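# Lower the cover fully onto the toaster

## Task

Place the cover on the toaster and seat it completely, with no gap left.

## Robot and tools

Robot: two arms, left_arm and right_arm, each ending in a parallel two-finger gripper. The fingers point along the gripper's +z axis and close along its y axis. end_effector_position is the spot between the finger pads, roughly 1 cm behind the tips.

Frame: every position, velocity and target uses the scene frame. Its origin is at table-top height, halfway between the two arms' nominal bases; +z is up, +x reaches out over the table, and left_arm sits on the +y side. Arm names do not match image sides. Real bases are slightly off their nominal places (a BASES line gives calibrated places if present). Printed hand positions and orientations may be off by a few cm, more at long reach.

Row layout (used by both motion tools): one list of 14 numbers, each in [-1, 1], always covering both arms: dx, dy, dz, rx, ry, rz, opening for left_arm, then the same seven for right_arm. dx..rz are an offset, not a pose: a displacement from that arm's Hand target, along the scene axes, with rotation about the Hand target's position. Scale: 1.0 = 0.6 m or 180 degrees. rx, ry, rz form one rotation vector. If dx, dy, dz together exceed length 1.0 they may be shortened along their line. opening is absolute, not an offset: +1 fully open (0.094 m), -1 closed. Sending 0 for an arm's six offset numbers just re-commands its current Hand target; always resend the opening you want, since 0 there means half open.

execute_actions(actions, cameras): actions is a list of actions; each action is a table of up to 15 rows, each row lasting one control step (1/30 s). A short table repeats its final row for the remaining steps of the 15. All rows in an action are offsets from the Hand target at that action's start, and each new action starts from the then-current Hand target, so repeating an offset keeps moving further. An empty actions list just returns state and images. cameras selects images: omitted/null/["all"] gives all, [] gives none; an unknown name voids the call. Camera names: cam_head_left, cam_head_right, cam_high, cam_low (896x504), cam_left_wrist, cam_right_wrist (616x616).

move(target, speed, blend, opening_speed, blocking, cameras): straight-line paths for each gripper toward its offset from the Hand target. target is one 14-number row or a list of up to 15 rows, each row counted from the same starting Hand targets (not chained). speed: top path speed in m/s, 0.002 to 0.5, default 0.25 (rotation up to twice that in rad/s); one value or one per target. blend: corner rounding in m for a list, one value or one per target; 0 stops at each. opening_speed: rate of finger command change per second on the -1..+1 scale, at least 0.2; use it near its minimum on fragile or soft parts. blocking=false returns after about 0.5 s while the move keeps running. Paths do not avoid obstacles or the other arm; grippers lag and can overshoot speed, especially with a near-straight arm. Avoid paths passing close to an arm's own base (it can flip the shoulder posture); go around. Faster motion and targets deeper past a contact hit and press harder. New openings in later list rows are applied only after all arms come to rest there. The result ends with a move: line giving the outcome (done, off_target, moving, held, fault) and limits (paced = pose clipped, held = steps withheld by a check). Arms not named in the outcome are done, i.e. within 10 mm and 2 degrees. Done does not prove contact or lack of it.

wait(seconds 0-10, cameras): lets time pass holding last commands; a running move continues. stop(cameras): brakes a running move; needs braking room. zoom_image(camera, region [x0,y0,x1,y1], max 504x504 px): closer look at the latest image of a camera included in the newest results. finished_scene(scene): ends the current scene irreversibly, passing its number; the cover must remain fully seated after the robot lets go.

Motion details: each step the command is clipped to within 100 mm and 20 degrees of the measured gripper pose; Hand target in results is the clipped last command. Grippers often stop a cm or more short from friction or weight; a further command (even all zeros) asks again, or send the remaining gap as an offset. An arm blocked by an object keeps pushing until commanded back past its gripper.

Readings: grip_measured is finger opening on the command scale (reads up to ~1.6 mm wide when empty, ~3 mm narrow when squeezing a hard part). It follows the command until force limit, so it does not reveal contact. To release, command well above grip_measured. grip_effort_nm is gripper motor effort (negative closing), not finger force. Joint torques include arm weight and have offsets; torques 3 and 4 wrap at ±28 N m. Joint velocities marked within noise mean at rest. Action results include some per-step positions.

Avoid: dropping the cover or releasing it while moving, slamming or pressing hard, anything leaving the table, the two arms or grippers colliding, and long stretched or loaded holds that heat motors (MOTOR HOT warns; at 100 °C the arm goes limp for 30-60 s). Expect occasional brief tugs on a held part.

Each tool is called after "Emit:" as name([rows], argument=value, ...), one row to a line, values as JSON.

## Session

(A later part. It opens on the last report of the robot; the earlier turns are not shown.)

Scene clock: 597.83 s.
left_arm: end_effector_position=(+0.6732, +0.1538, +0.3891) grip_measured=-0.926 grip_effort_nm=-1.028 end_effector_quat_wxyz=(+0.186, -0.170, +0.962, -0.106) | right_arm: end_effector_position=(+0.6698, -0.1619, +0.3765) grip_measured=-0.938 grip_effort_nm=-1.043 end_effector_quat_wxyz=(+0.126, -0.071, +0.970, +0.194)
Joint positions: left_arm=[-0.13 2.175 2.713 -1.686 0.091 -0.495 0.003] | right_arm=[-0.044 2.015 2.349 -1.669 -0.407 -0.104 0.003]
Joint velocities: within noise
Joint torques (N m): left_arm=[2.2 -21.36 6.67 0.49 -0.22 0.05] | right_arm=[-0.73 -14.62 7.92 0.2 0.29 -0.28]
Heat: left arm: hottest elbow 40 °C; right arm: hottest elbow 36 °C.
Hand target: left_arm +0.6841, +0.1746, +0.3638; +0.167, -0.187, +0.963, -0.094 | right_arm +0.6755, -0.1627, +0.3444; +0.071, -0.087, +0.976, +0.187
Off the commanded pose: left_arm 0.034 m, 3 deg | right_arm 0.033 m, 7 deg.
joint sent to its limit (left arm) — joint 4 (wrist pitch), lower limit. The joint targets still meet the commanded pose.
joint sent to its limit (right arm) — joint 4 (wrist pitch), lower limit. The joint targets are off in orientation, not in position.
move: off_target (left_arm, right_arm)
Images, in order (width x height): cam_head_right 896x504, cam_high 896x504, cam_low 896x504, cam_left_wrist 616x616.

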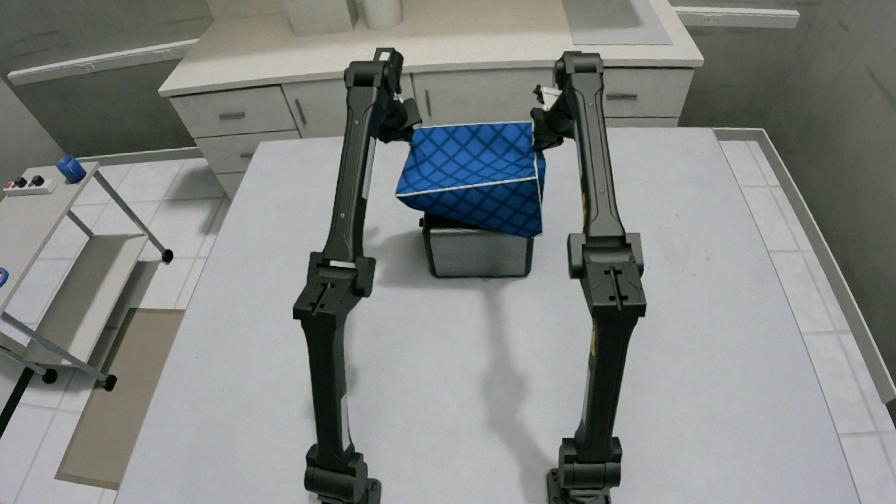

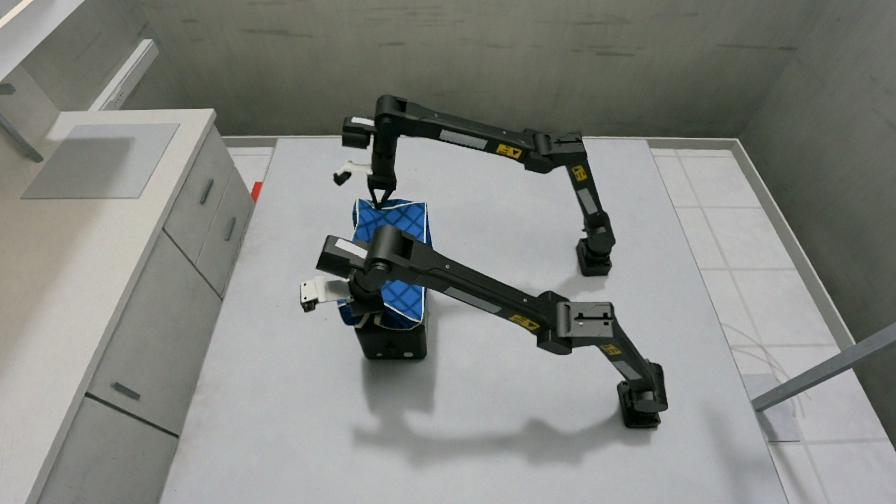

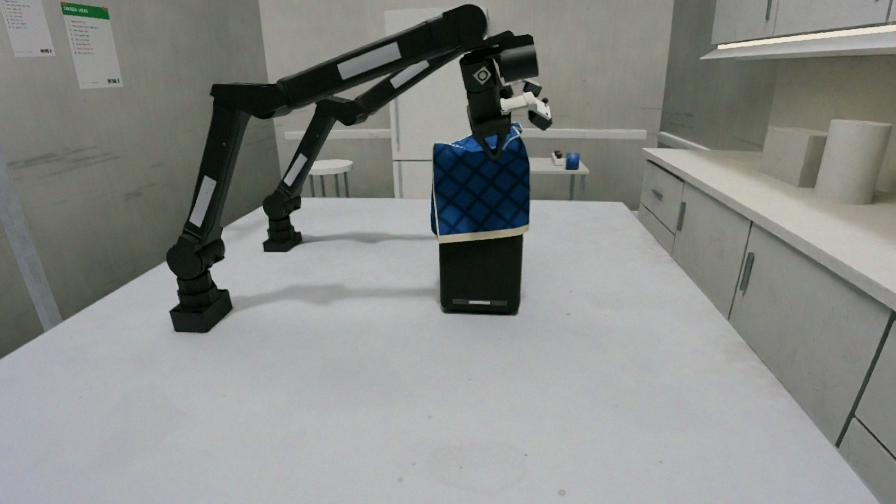

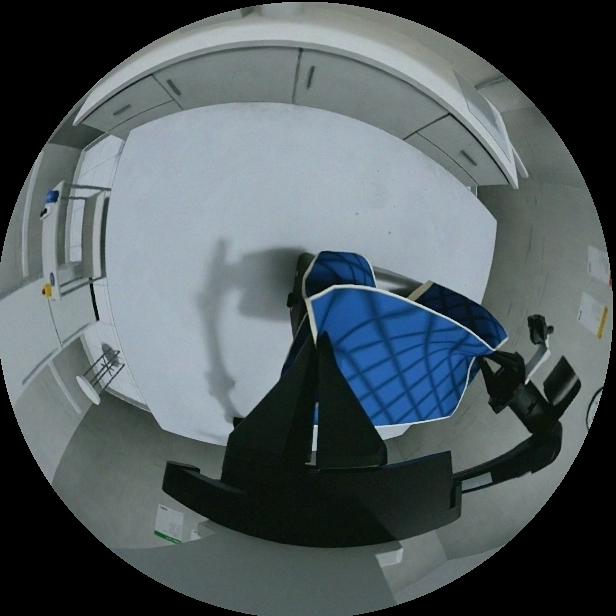

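Emit:
move([
  [-0.012,0.0,0.04,0,0.0,0,-0.95,-0.012,0,0.04,0,0,0.0,-0.95],
  [-0.012,0.0,-0.06,0,0.0,0,-0.95,-0.012,0,-0.05,0,0,0.0,-0.95],
], speed=0.08, blend=0.01, cameras=["cam_head_right","cam_low","cam_high","cam_left_wrist","cam_right_wrist"])

Emit:
zoom_image(camera="cam_head_right", region=[340, 60, 640, 300])

Emit:
zoom_image(camera="cam_low", region=[360, 60, 600, 330])

Emit:
zoom_image(camera="cam_left_wrist", region=[200, 200, 560, 480])

Emit:
zoom_image(camera="cam_right_wrist", region=[100, 150, 560, 480])

Scene clock: 607.13 s.
left_arm: end_effector_position=(+0.6724, +0.1559, +0.3307) grip_measured=-0.926 grip_effort_nm=-1.038 end_effector_quat_wxyz=(+0.163, -0.171, +0.966, -0.101) | right_arm: end_effector_position=(+0.6666, -0.1603, +0.3554) grip_measured=-0.938 grip_effort_nm=-1.043 end_effector_quat_wxyz=(+0.109, -0.082, +0.972, +0.193)
Joint positions: left_arm=[-0.126 2.088 2.406 -1.516 0.096 -0.49 0.003] | right_arm=[-0.041 2.015 2.297 -1.657 -0.406 -0.133 0.003]
Joint velocities: within noise
Joint torques (N m): left_arm=[1.67 -24.47 6.74 1.01 -0.42 0.02] | right_arm=[-0.85 -14.51 6.48 0.1 0.4 -0.24]
Heat: left arm: hottest elbow 39 °C; right arm: hottest elbow 36 °C.
Hand target: left_arm +0.6769, +0.1745, +0.3280; +0.167, -0.187, +0.963, -0.094 | right_arm +0.6682, -0.1627, +0.3145; +0.071, -0.088, +0.976, +0.187
Off the commanded pose: left_arm 0.019 m, 2 deg | right_arm 0.041 m, 4 deg.
move: off_target (left_arm, right_arm)
Images, in order (width x height): cam_head_right 896x504, cam_high 896x504, cam_low 896x504, cam_left_wrist 616x616, cam_right_wrist 616x616.

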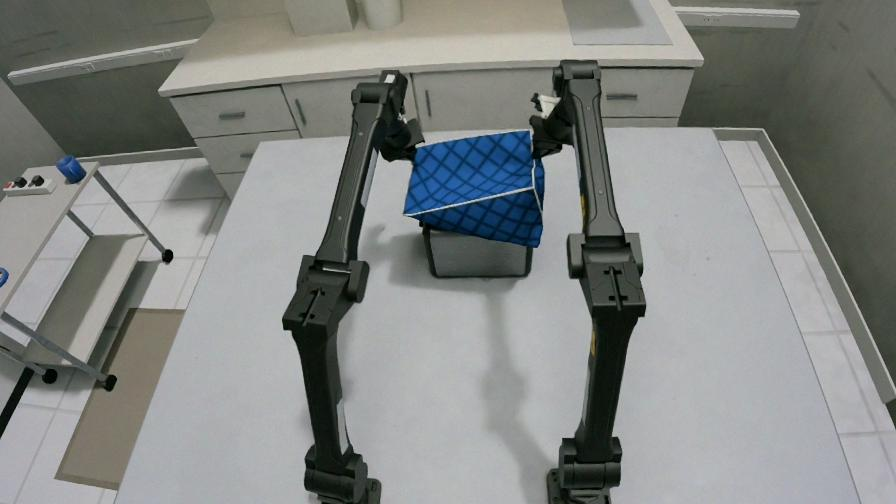

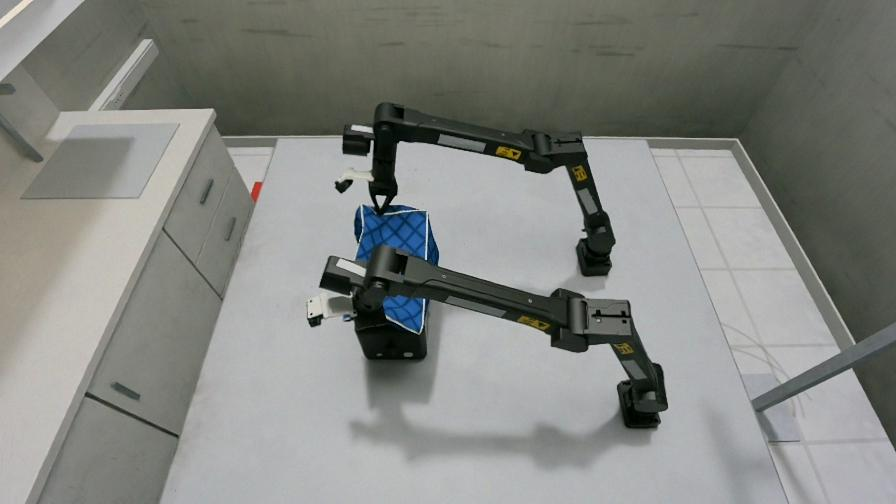

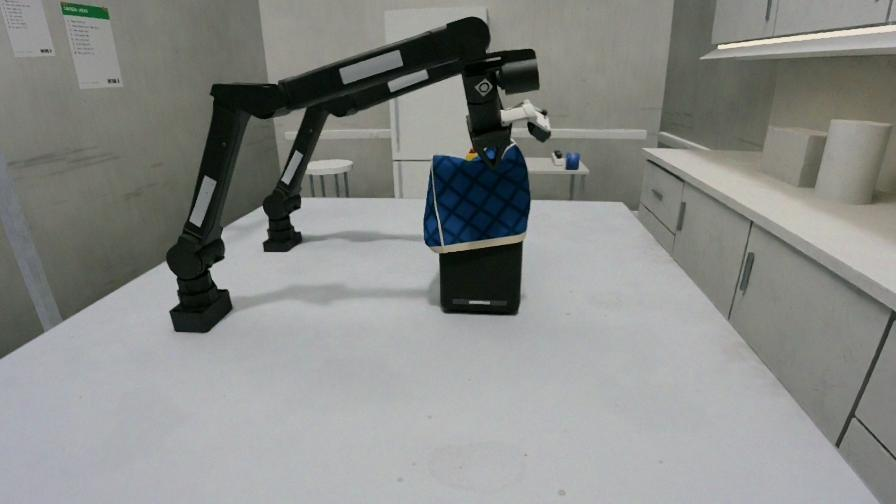

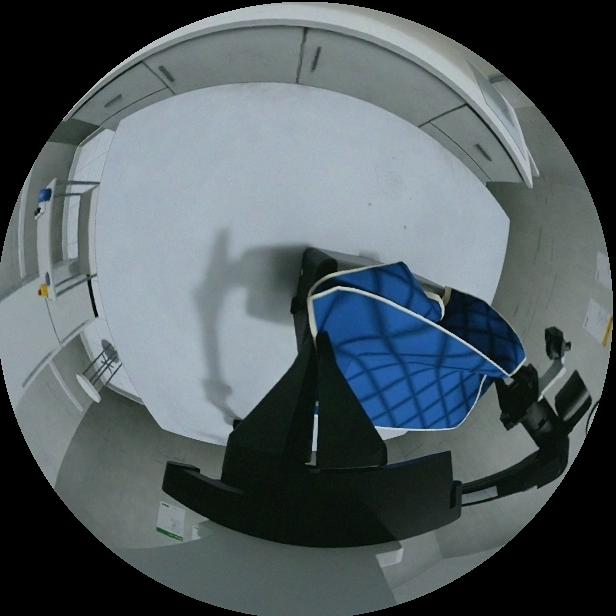

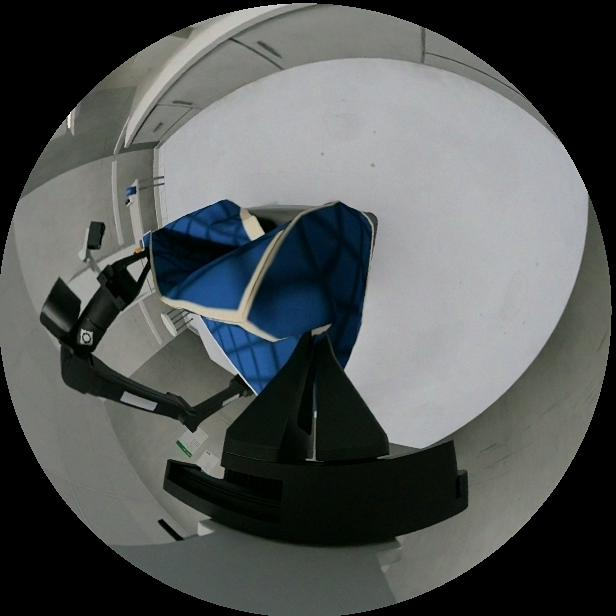

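Scaled by 1.680.

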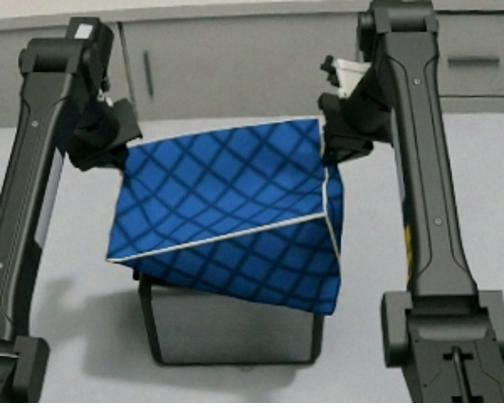

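Scaled by 1.867.

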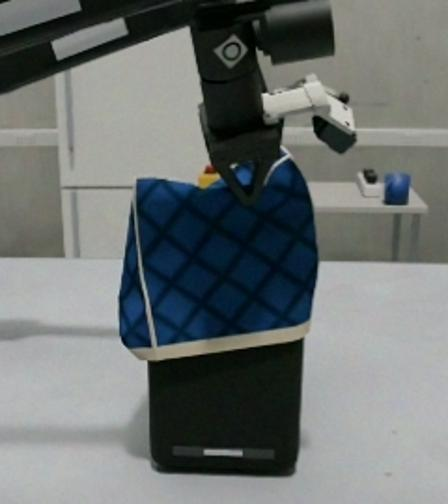

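Scaled by 1.400 from the camera's 616x616 image, which has a finer 880x880 frame.

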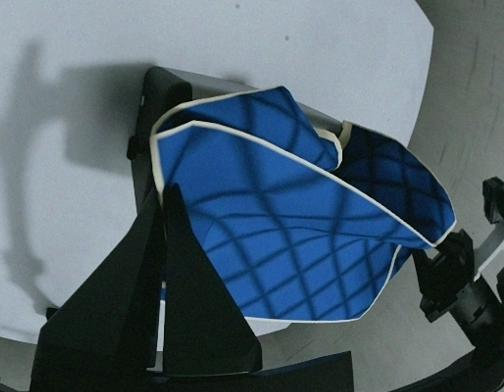

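Scaled by 1.096 from the camera's 616x616 image, which has a finer 880x880 frame.

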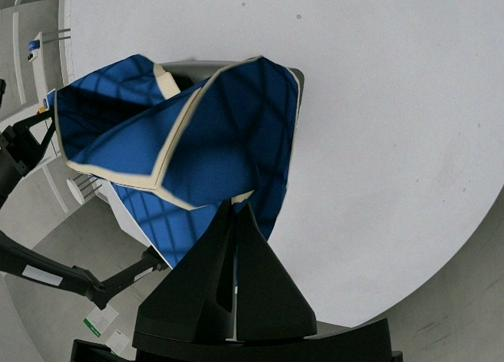

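Emit:
move([
  [0.0,0.0,0.17,0,0.0,0,-0.95,0.01,0,0.2,0,0,0.0,-0.95],
  [0.035,-0.015,0.2,0,0.0,0,-0.95,0.025,0,0.16,0,0,0.0,-0.95],
  [0.03,-0.015,0.17,0,0.0,0,-0.95,0.02,0,0.06,0,0,0.0,-0.95],
], speed=0.1, blend=0.01, cameras=["cam_head_right","cam_low","cam_high","cam_left_wrist","cam_right_wrist"])

Emit:
zoom_image(camera="cam_head_right", region=[340, 60, 640, 300])

Emit:
zoom_image(camera="cam_low", region=[360, 60, 600, 330])

Emit:
zoom_image(camera="cam_left_wrist", region=[200, 200, 560, 480])

Emit:
zoom_image(camera="cam_right_wrist", region=[100, 150, 560, 480])

Scene clock: 626.13 s.
left_arm: end_effector_position=(+0.6891, +0.1538, +0.4189) grip_measured=-0.926 grip_effort_nm=-1.033 end_effector_quat_wxyz=(+0.235, -0.170, +0.949, -0.124) | right_arm: end_effector_position=(+0.6759, -0.1587, +0.3787) grip_measured=-0.938 grip_effort_nm=-1.033 end_effector_quat_wxyz=(+0.131, -0.067, +0.969, +0.197)
Joint positions: left_arm=[-0.126 2.232 2.877 -1.686 0.096 -0.502 0.003] | right_arm=[-0.04 2.031 2.379 -1.669 -0.411 -0.088 0.003]
Joint velocities: within noise
Joint torques (N m): left_arm=[0.91 -23.18 10.24 0.68 -0.51 -0.13] | right_arm=[-1.14 -14.97 7.84 0.24 0.36 -0.39]
Heat: left arm: hottest elbow 38 °C; right arm: hottest elbow 35 °C.
Hand target: left_arm +0.6949, +0.1655, +0.4298; +0.167, -0.187, +0.963, -0.094 | right_arm +0.6804, -0.1628, +0.3503; +0.071, -0.087, +0.976, +0.187
Off the commanded pose: left_arm 0.017 m, 9 deg | right_arm 0.029 m, 7 deg.
elbow stopped short (left arm): the move would have taken joint 3 (elbow) straighter than the controller allows.
joint sent to its limit (left arm) — joint 4 (wrist pitch), lower limit. The joint targets are off in orientation, not in position.
joint sent to its limit (right arm) — joint 4 (wrist pitch), lower limit. The joint targets are off in orientation, not in position.
move: off_target (left_arm, right_arm)
Images, in order (width x height): cam_head_right 896x504, cam_high 896x504, cam_low 896x504, cam_left_wrist 616x616, cam_right_wrist 616x616.

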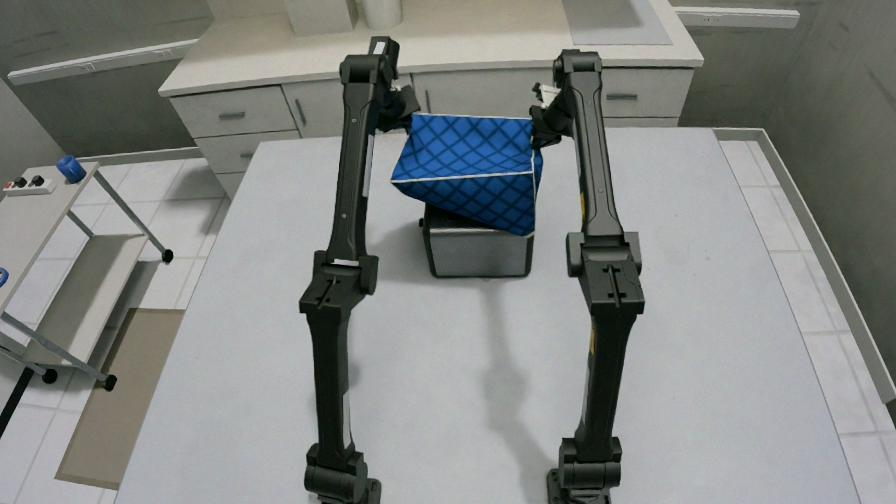

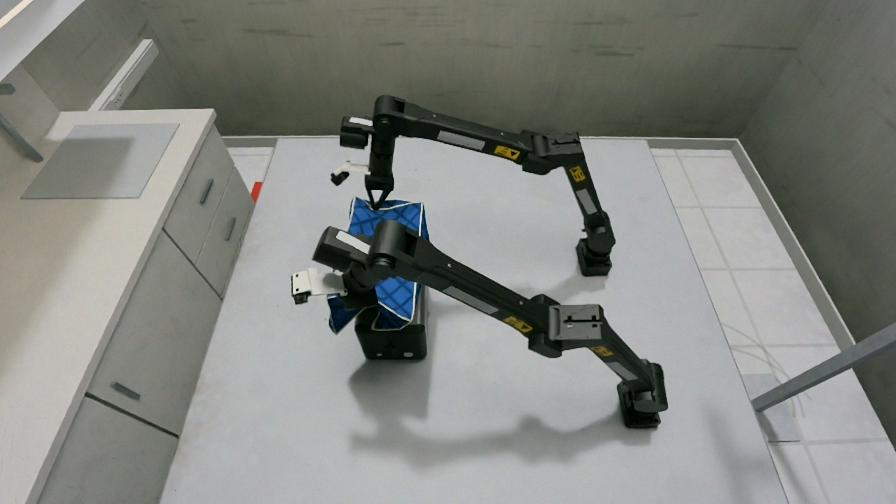

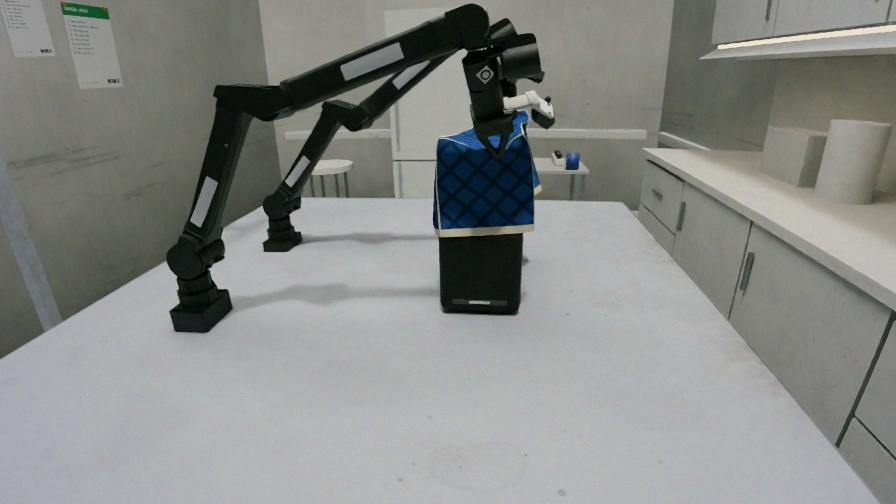

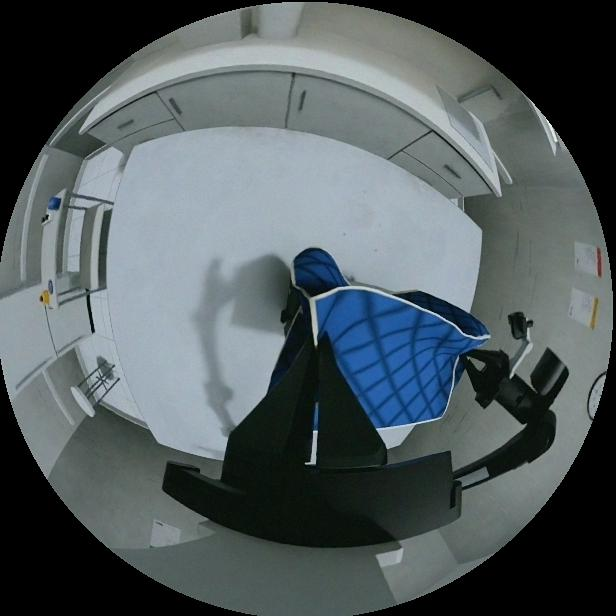

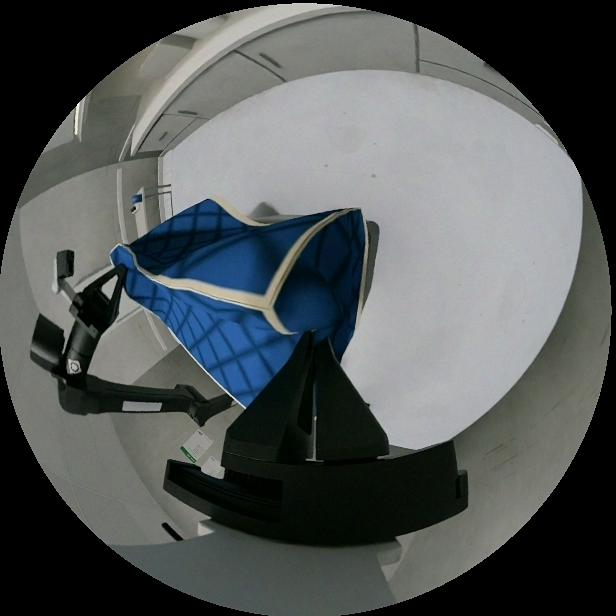

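Scaled by 1.680.

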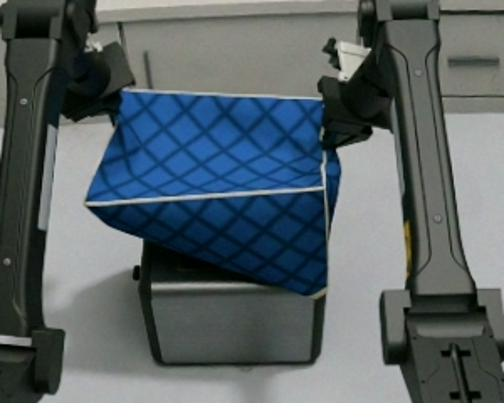

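Scaled by 1.867.

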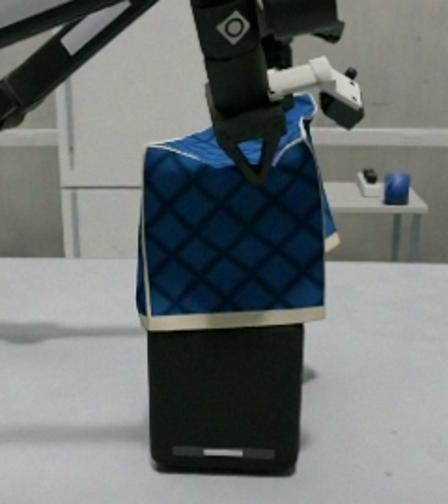

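Scaled by 1.400 from the camera's 616x616 image, which has a finer 880x880 frame.

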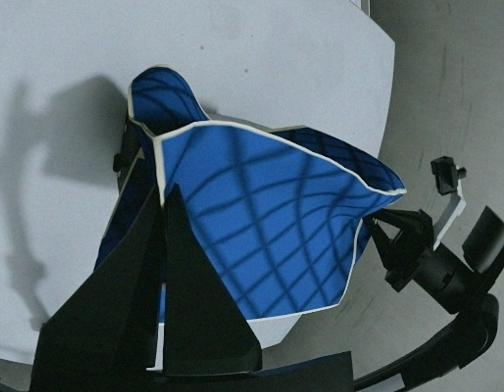

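Scaled by 1.096 from the camera's 616x616 image, which has a finer 880x880 frame.

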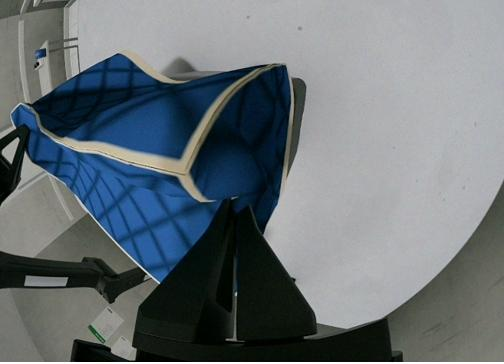

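Emit:
move([
  [0.0,-0.03,0.0,0,0.0,0,-0.95,-0.01,-0.05,0.12,0,0,0.0,-0.95],
  [0.0,-0.06,0.02,0,0.0,0,-0.95,-0.01,-0.06,0.06,0,0,0.0,-0.95],
  [-0.01,-0.06,-0.02,0,0.0,0,-0.95,-0.01,-0.06,-0.02,0,0,0.0,-0.95],
], speed=0.1, blend=0.01, cameras=["cam_head_right","cam_low","cam_high","cam_left_wrist","cam_right_wrist"])

Emit:
zoom_image(camera="cam_head_right", region=[340, 60, 640, 300])

Emit:
zoom_image(camera="cam_low", region=[360, 60, 600, 330])

Emit:
zoom_image(camera="cam_left_wrist", region=[200, 200, 560, 480])

Emit:
zoom_image(camera="cam_right_wrist", region=[100, 150, 560, 480])

Scene clock: 639.53 s.
left_arm: end_effector_position=(+0.6845, +0.1248, +0.4184) grip_measured=-0.926 grip_effort_nm=-1.023 end_effector_quat_wxyz=(+0.233, -0.172, +0.949, -0.124) | right_arm: end_effector_position=(+0.6720, -0.1842, +0.3640) grip_measured=-0.938 grip_effort_nm=-1.043 end_effector_quat_wxyz=(+0.122, -0.074, +0.971, +0.194)
Joint positions: left_arm=[-0.171 2.233 2.877 -1.686 0.074 -0.545 0.003] | right_arm=[-0.08 2.025 2.333 -1.669 -0.416 -0.15 0.003]
Joint velocities: within noise
Joint torques (N m): left_arm=[0.62 -23.3 8.01 0.57 -0.48 -0.12] | right_arm=[-2.32 -15.56 7.56 0.14 0.36 -0.41]
Heat: left arm: hottest elbow 38 °C; right arm: hottest elbow 35 °C.
Hand target: left_arm +0.6889, +0.1296, +0.4180; +0.167, -0.187, +0.963, -0.094 | right_arm +0.6743, -0.1988, +0.3382; +0.071, -0.087, +0.976, +0.187
Off the commanded pose: left_arm 0.006 m, 9 deg | right_arm 0.030 m, 6 deg.
elbow stopped short (left arm): the move would have taken joint 3 (elbow) straighter than the controller allows.
joint sent to its limit (left arm) — joint 4 (wrist pitch), lower limit. The joint targets are off in orientation, not in position.
joint sent to its limit (right arm) — joint 4 (wrist pitch), lower limit. The joint targets are off in orientation, not in position.
move: off_target (left_arm, right_arm)
Images, in order (width x height): cam_head_right 896x504, cam_high 896x504, cam_low 896x504, cam_left_wrist 616x616, cam_right_wrist 616x616.

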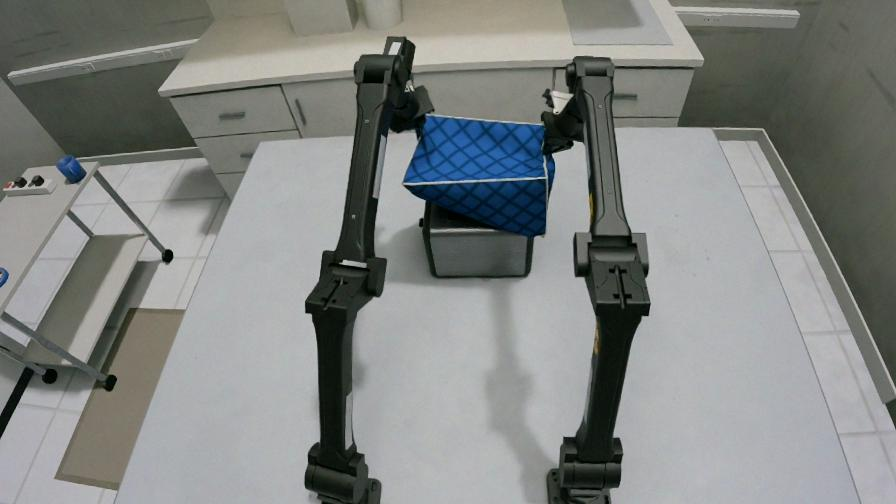

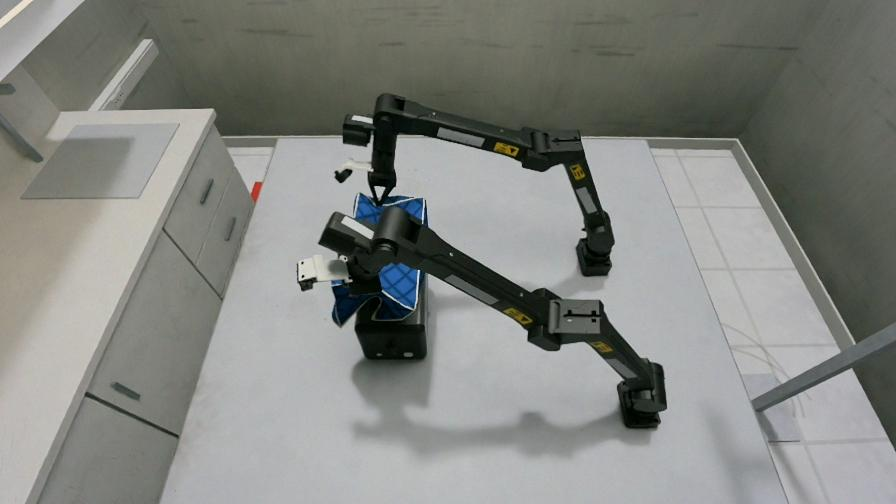

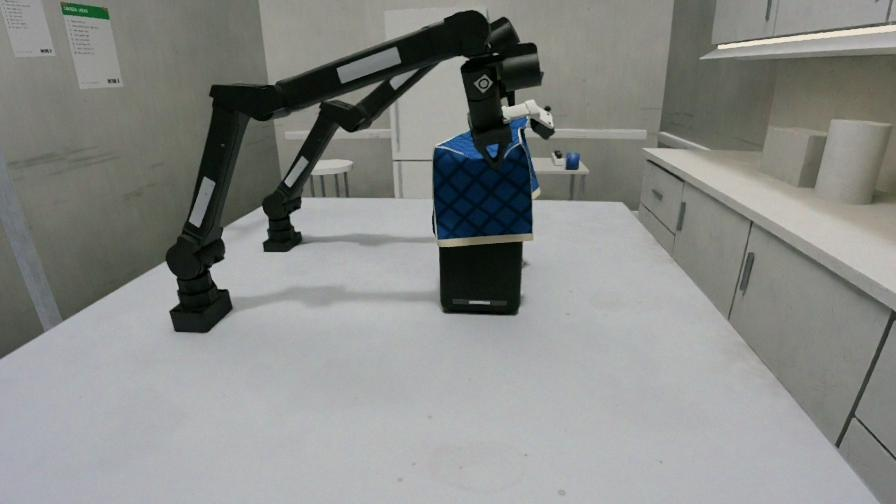

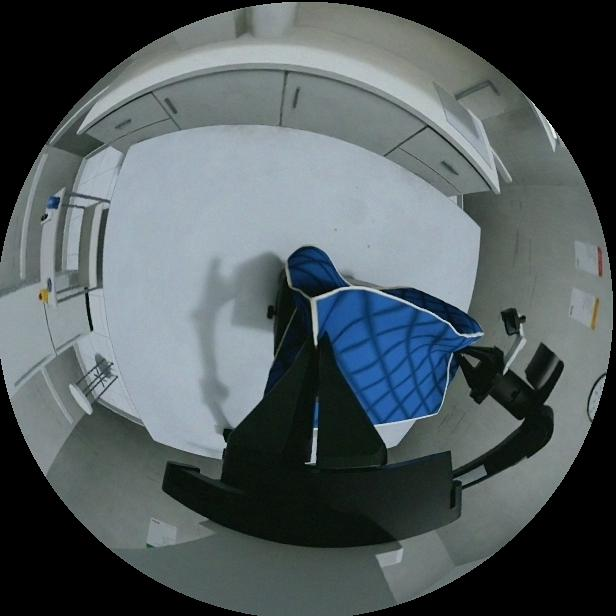

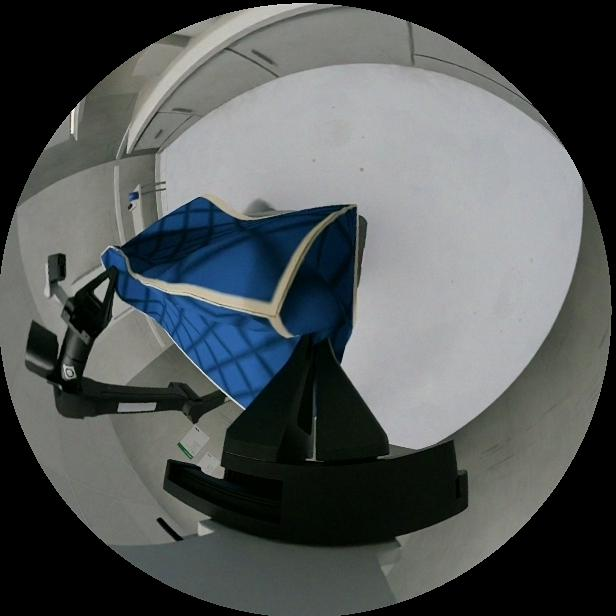

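Scaled by 1.680.

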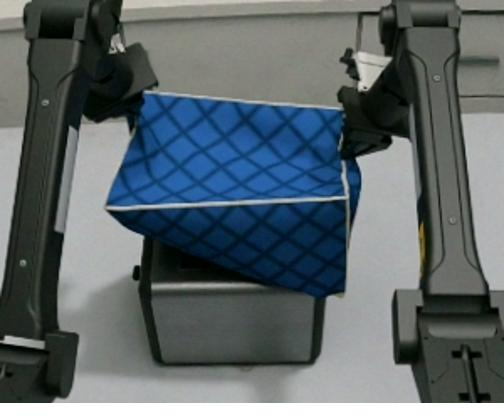

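Scaled by 1.867.

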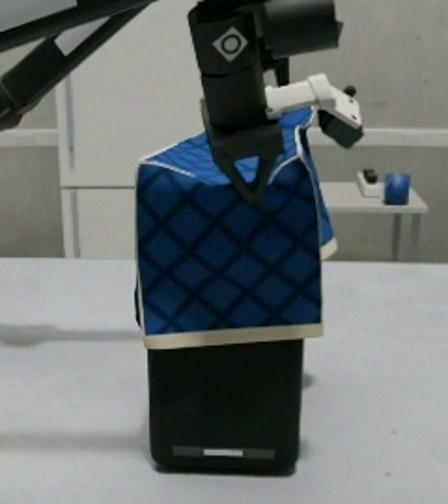

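Scaled by 1.400 from the camera's 616x616 image, which has a finer 880x880 frame.

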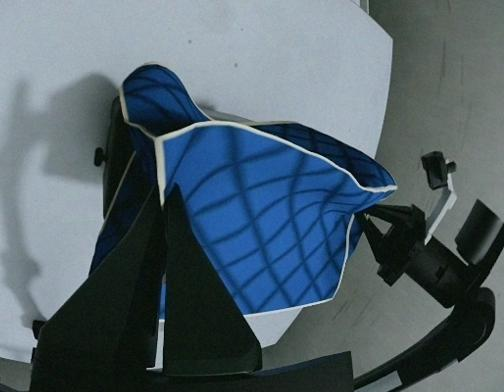

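Scaled by 1.096 from the camera's 616x616 image, which has a finer 880x880 frame.

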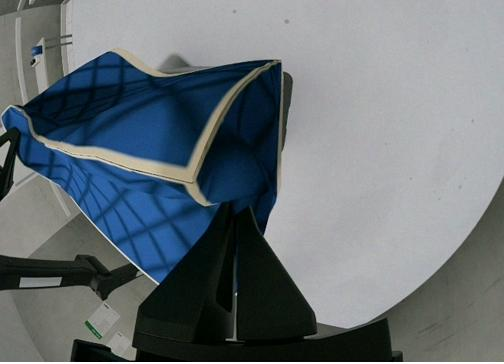

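Emit:
move([
  [0.0,-0.0,0.0,0,0.0,0,-0.95,0.0,0.01,0.12,0,0,0.0,-0.95],
  [0.0,-0.04,0.02,0,0.0,0,-0.95,0.0,-0.02,0.1,0,0,0.0,-0.95],
  [0.0,-0.05,-0.02,0,0.0,0,-0.95,-0.0,-0.02,-0.02,0,0,0.0,-0.95],
], speed=0.1, blend=0.01, cameras=["cam_head_right","cam_low","cam_high","cam_left_wrist","cam_right_wrist"])

Emit:
zoom_image(camera="cam_head_right", region=[340, 60, 640, 300])

Emit:
zoom_image(camera="cam_low", region=[360, 60, 600, 330])

Emit:
zoom_image(camera="cam_high", region=[280, 130, 520, 400])

Emit:
zoom_image(camera="cam_right_wrist", region=[100, 150, 560, 480])

Scene clock: 652.87 s.
left_arm: end_effector_position=(+0.6831, +0.1034, +0.4126) grip_measured=-0.926 grip_effort_nm=-1.033 end_effector_quat_wxyz=(+0.230, -0.177, +0.949, -0.122) | right_arm: end_effector_position=(+0.6715, -0.2025, +0.3537) grip_measured=-0.938 grip_effort_nm=-1.038 end_effector_quat_wxyz=(+0.116, -0.073, +0.972, +0.191)
Joint positions: left_arm=[-0.205 2.243 2.881 -1.686 0.052 -0.582 0.003] | right_arm=[-0.106 2.029 2.315 -1.669 -0.412 -0.179 0.003]
Joint velocities: within noise
Joint torques (N m): left_arm=[-0.79 -22.48 8.38 0.62 -0.32 -0.11] | right_arm=[-1.55 -15.27 7.9 0.13 0.19 -0.39]
Heat: left arm: hottest elbow 38 °C; right arm: hottest elbow 35 °C.
Hand target: left_arm +0.6889, +0.0997, +0.4061; +0.167, -0.187, +0.963, -0.094 | right_arm +0.6744, -0.2108, +0.3262; +0.071, -0.087, +0.976, +0.187
Off the commanded pose: left_arm 0.010 m, 8 deg | right_arm 0.029 m, 5 deg.
elbow stopped short (left arm): the move would have taken joint 3 (elbow) straighter than the controller allows.
joint sent to its limit (left arm) — joint 4 (wrist pitch), lower limit. The joint targets are off in orientation, not in position.
joint sent to its limit (right arm) — joint 4 (wrist pitch), lower limit. The joint targets are off in orientation, not in position.
move: off_target (left_arm, right_arm)
Images, in order (width x height): cam_head_right 896x504, cam_high 896x504, cam_low 896x504, cam_left_wrist 616x616, cam_right_wrist 616x616.

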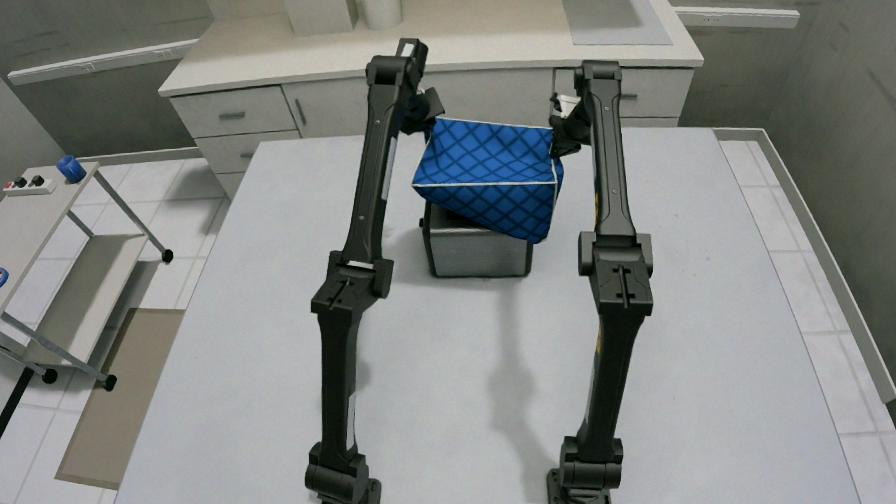

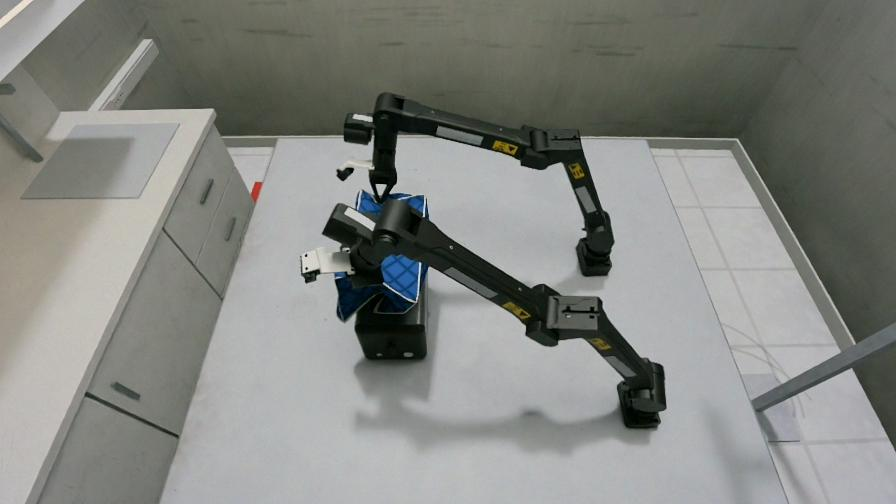

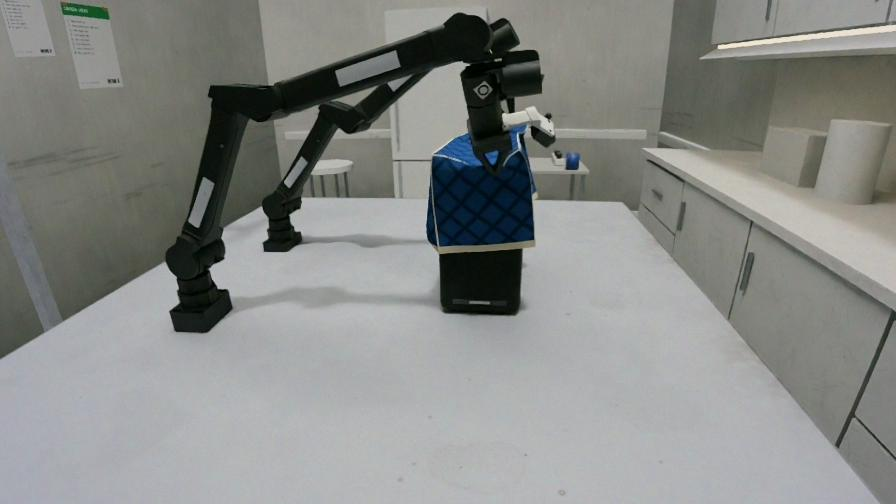

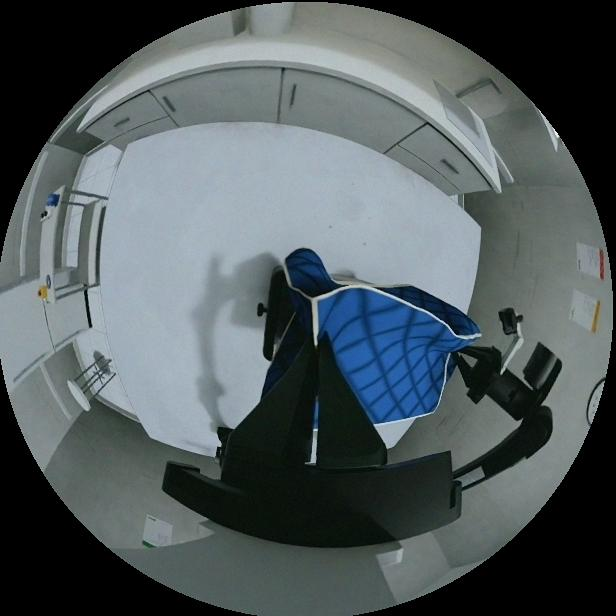

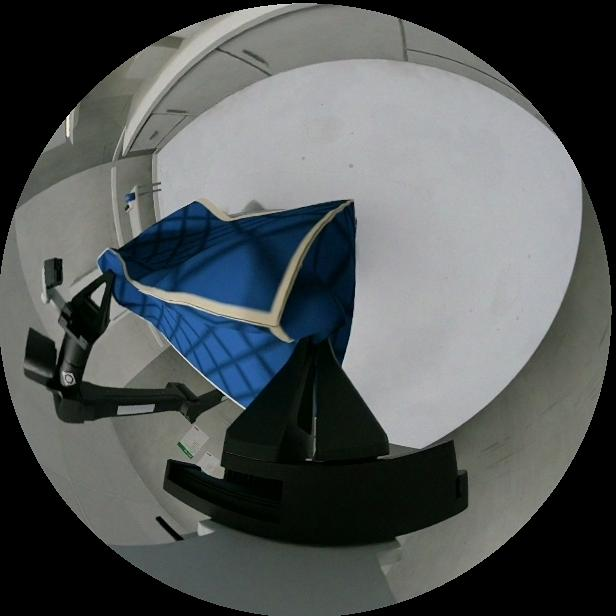

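Scaled by 1.680.

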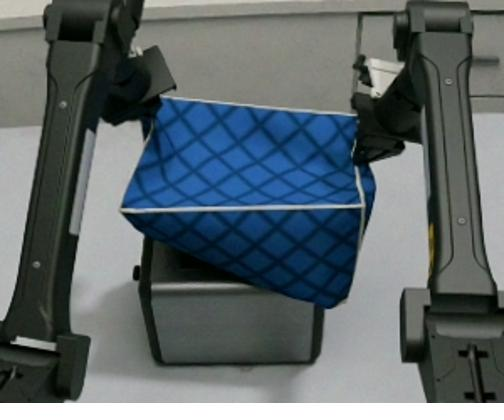

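Scaled by 1.867.

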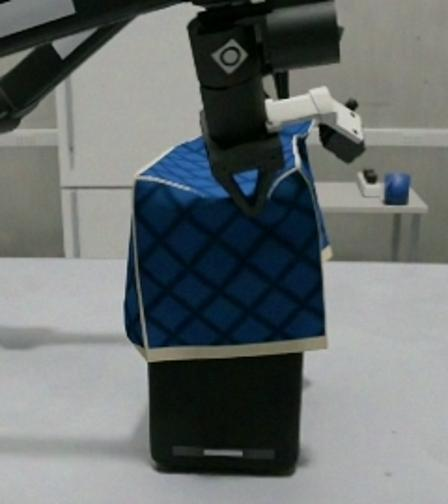

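Scaled by 1.867.

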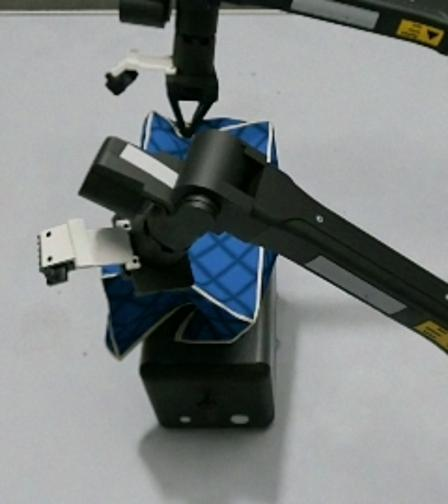

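Scaled by 1.096 from the camera's 616x616 image, which has a finer 880x880 frame.

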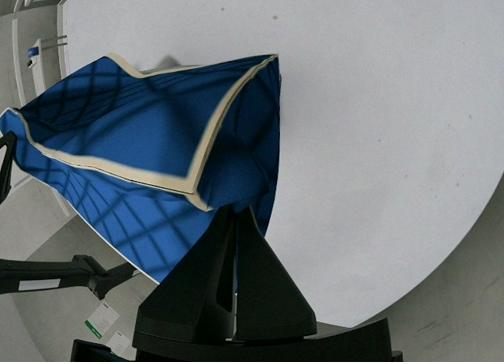

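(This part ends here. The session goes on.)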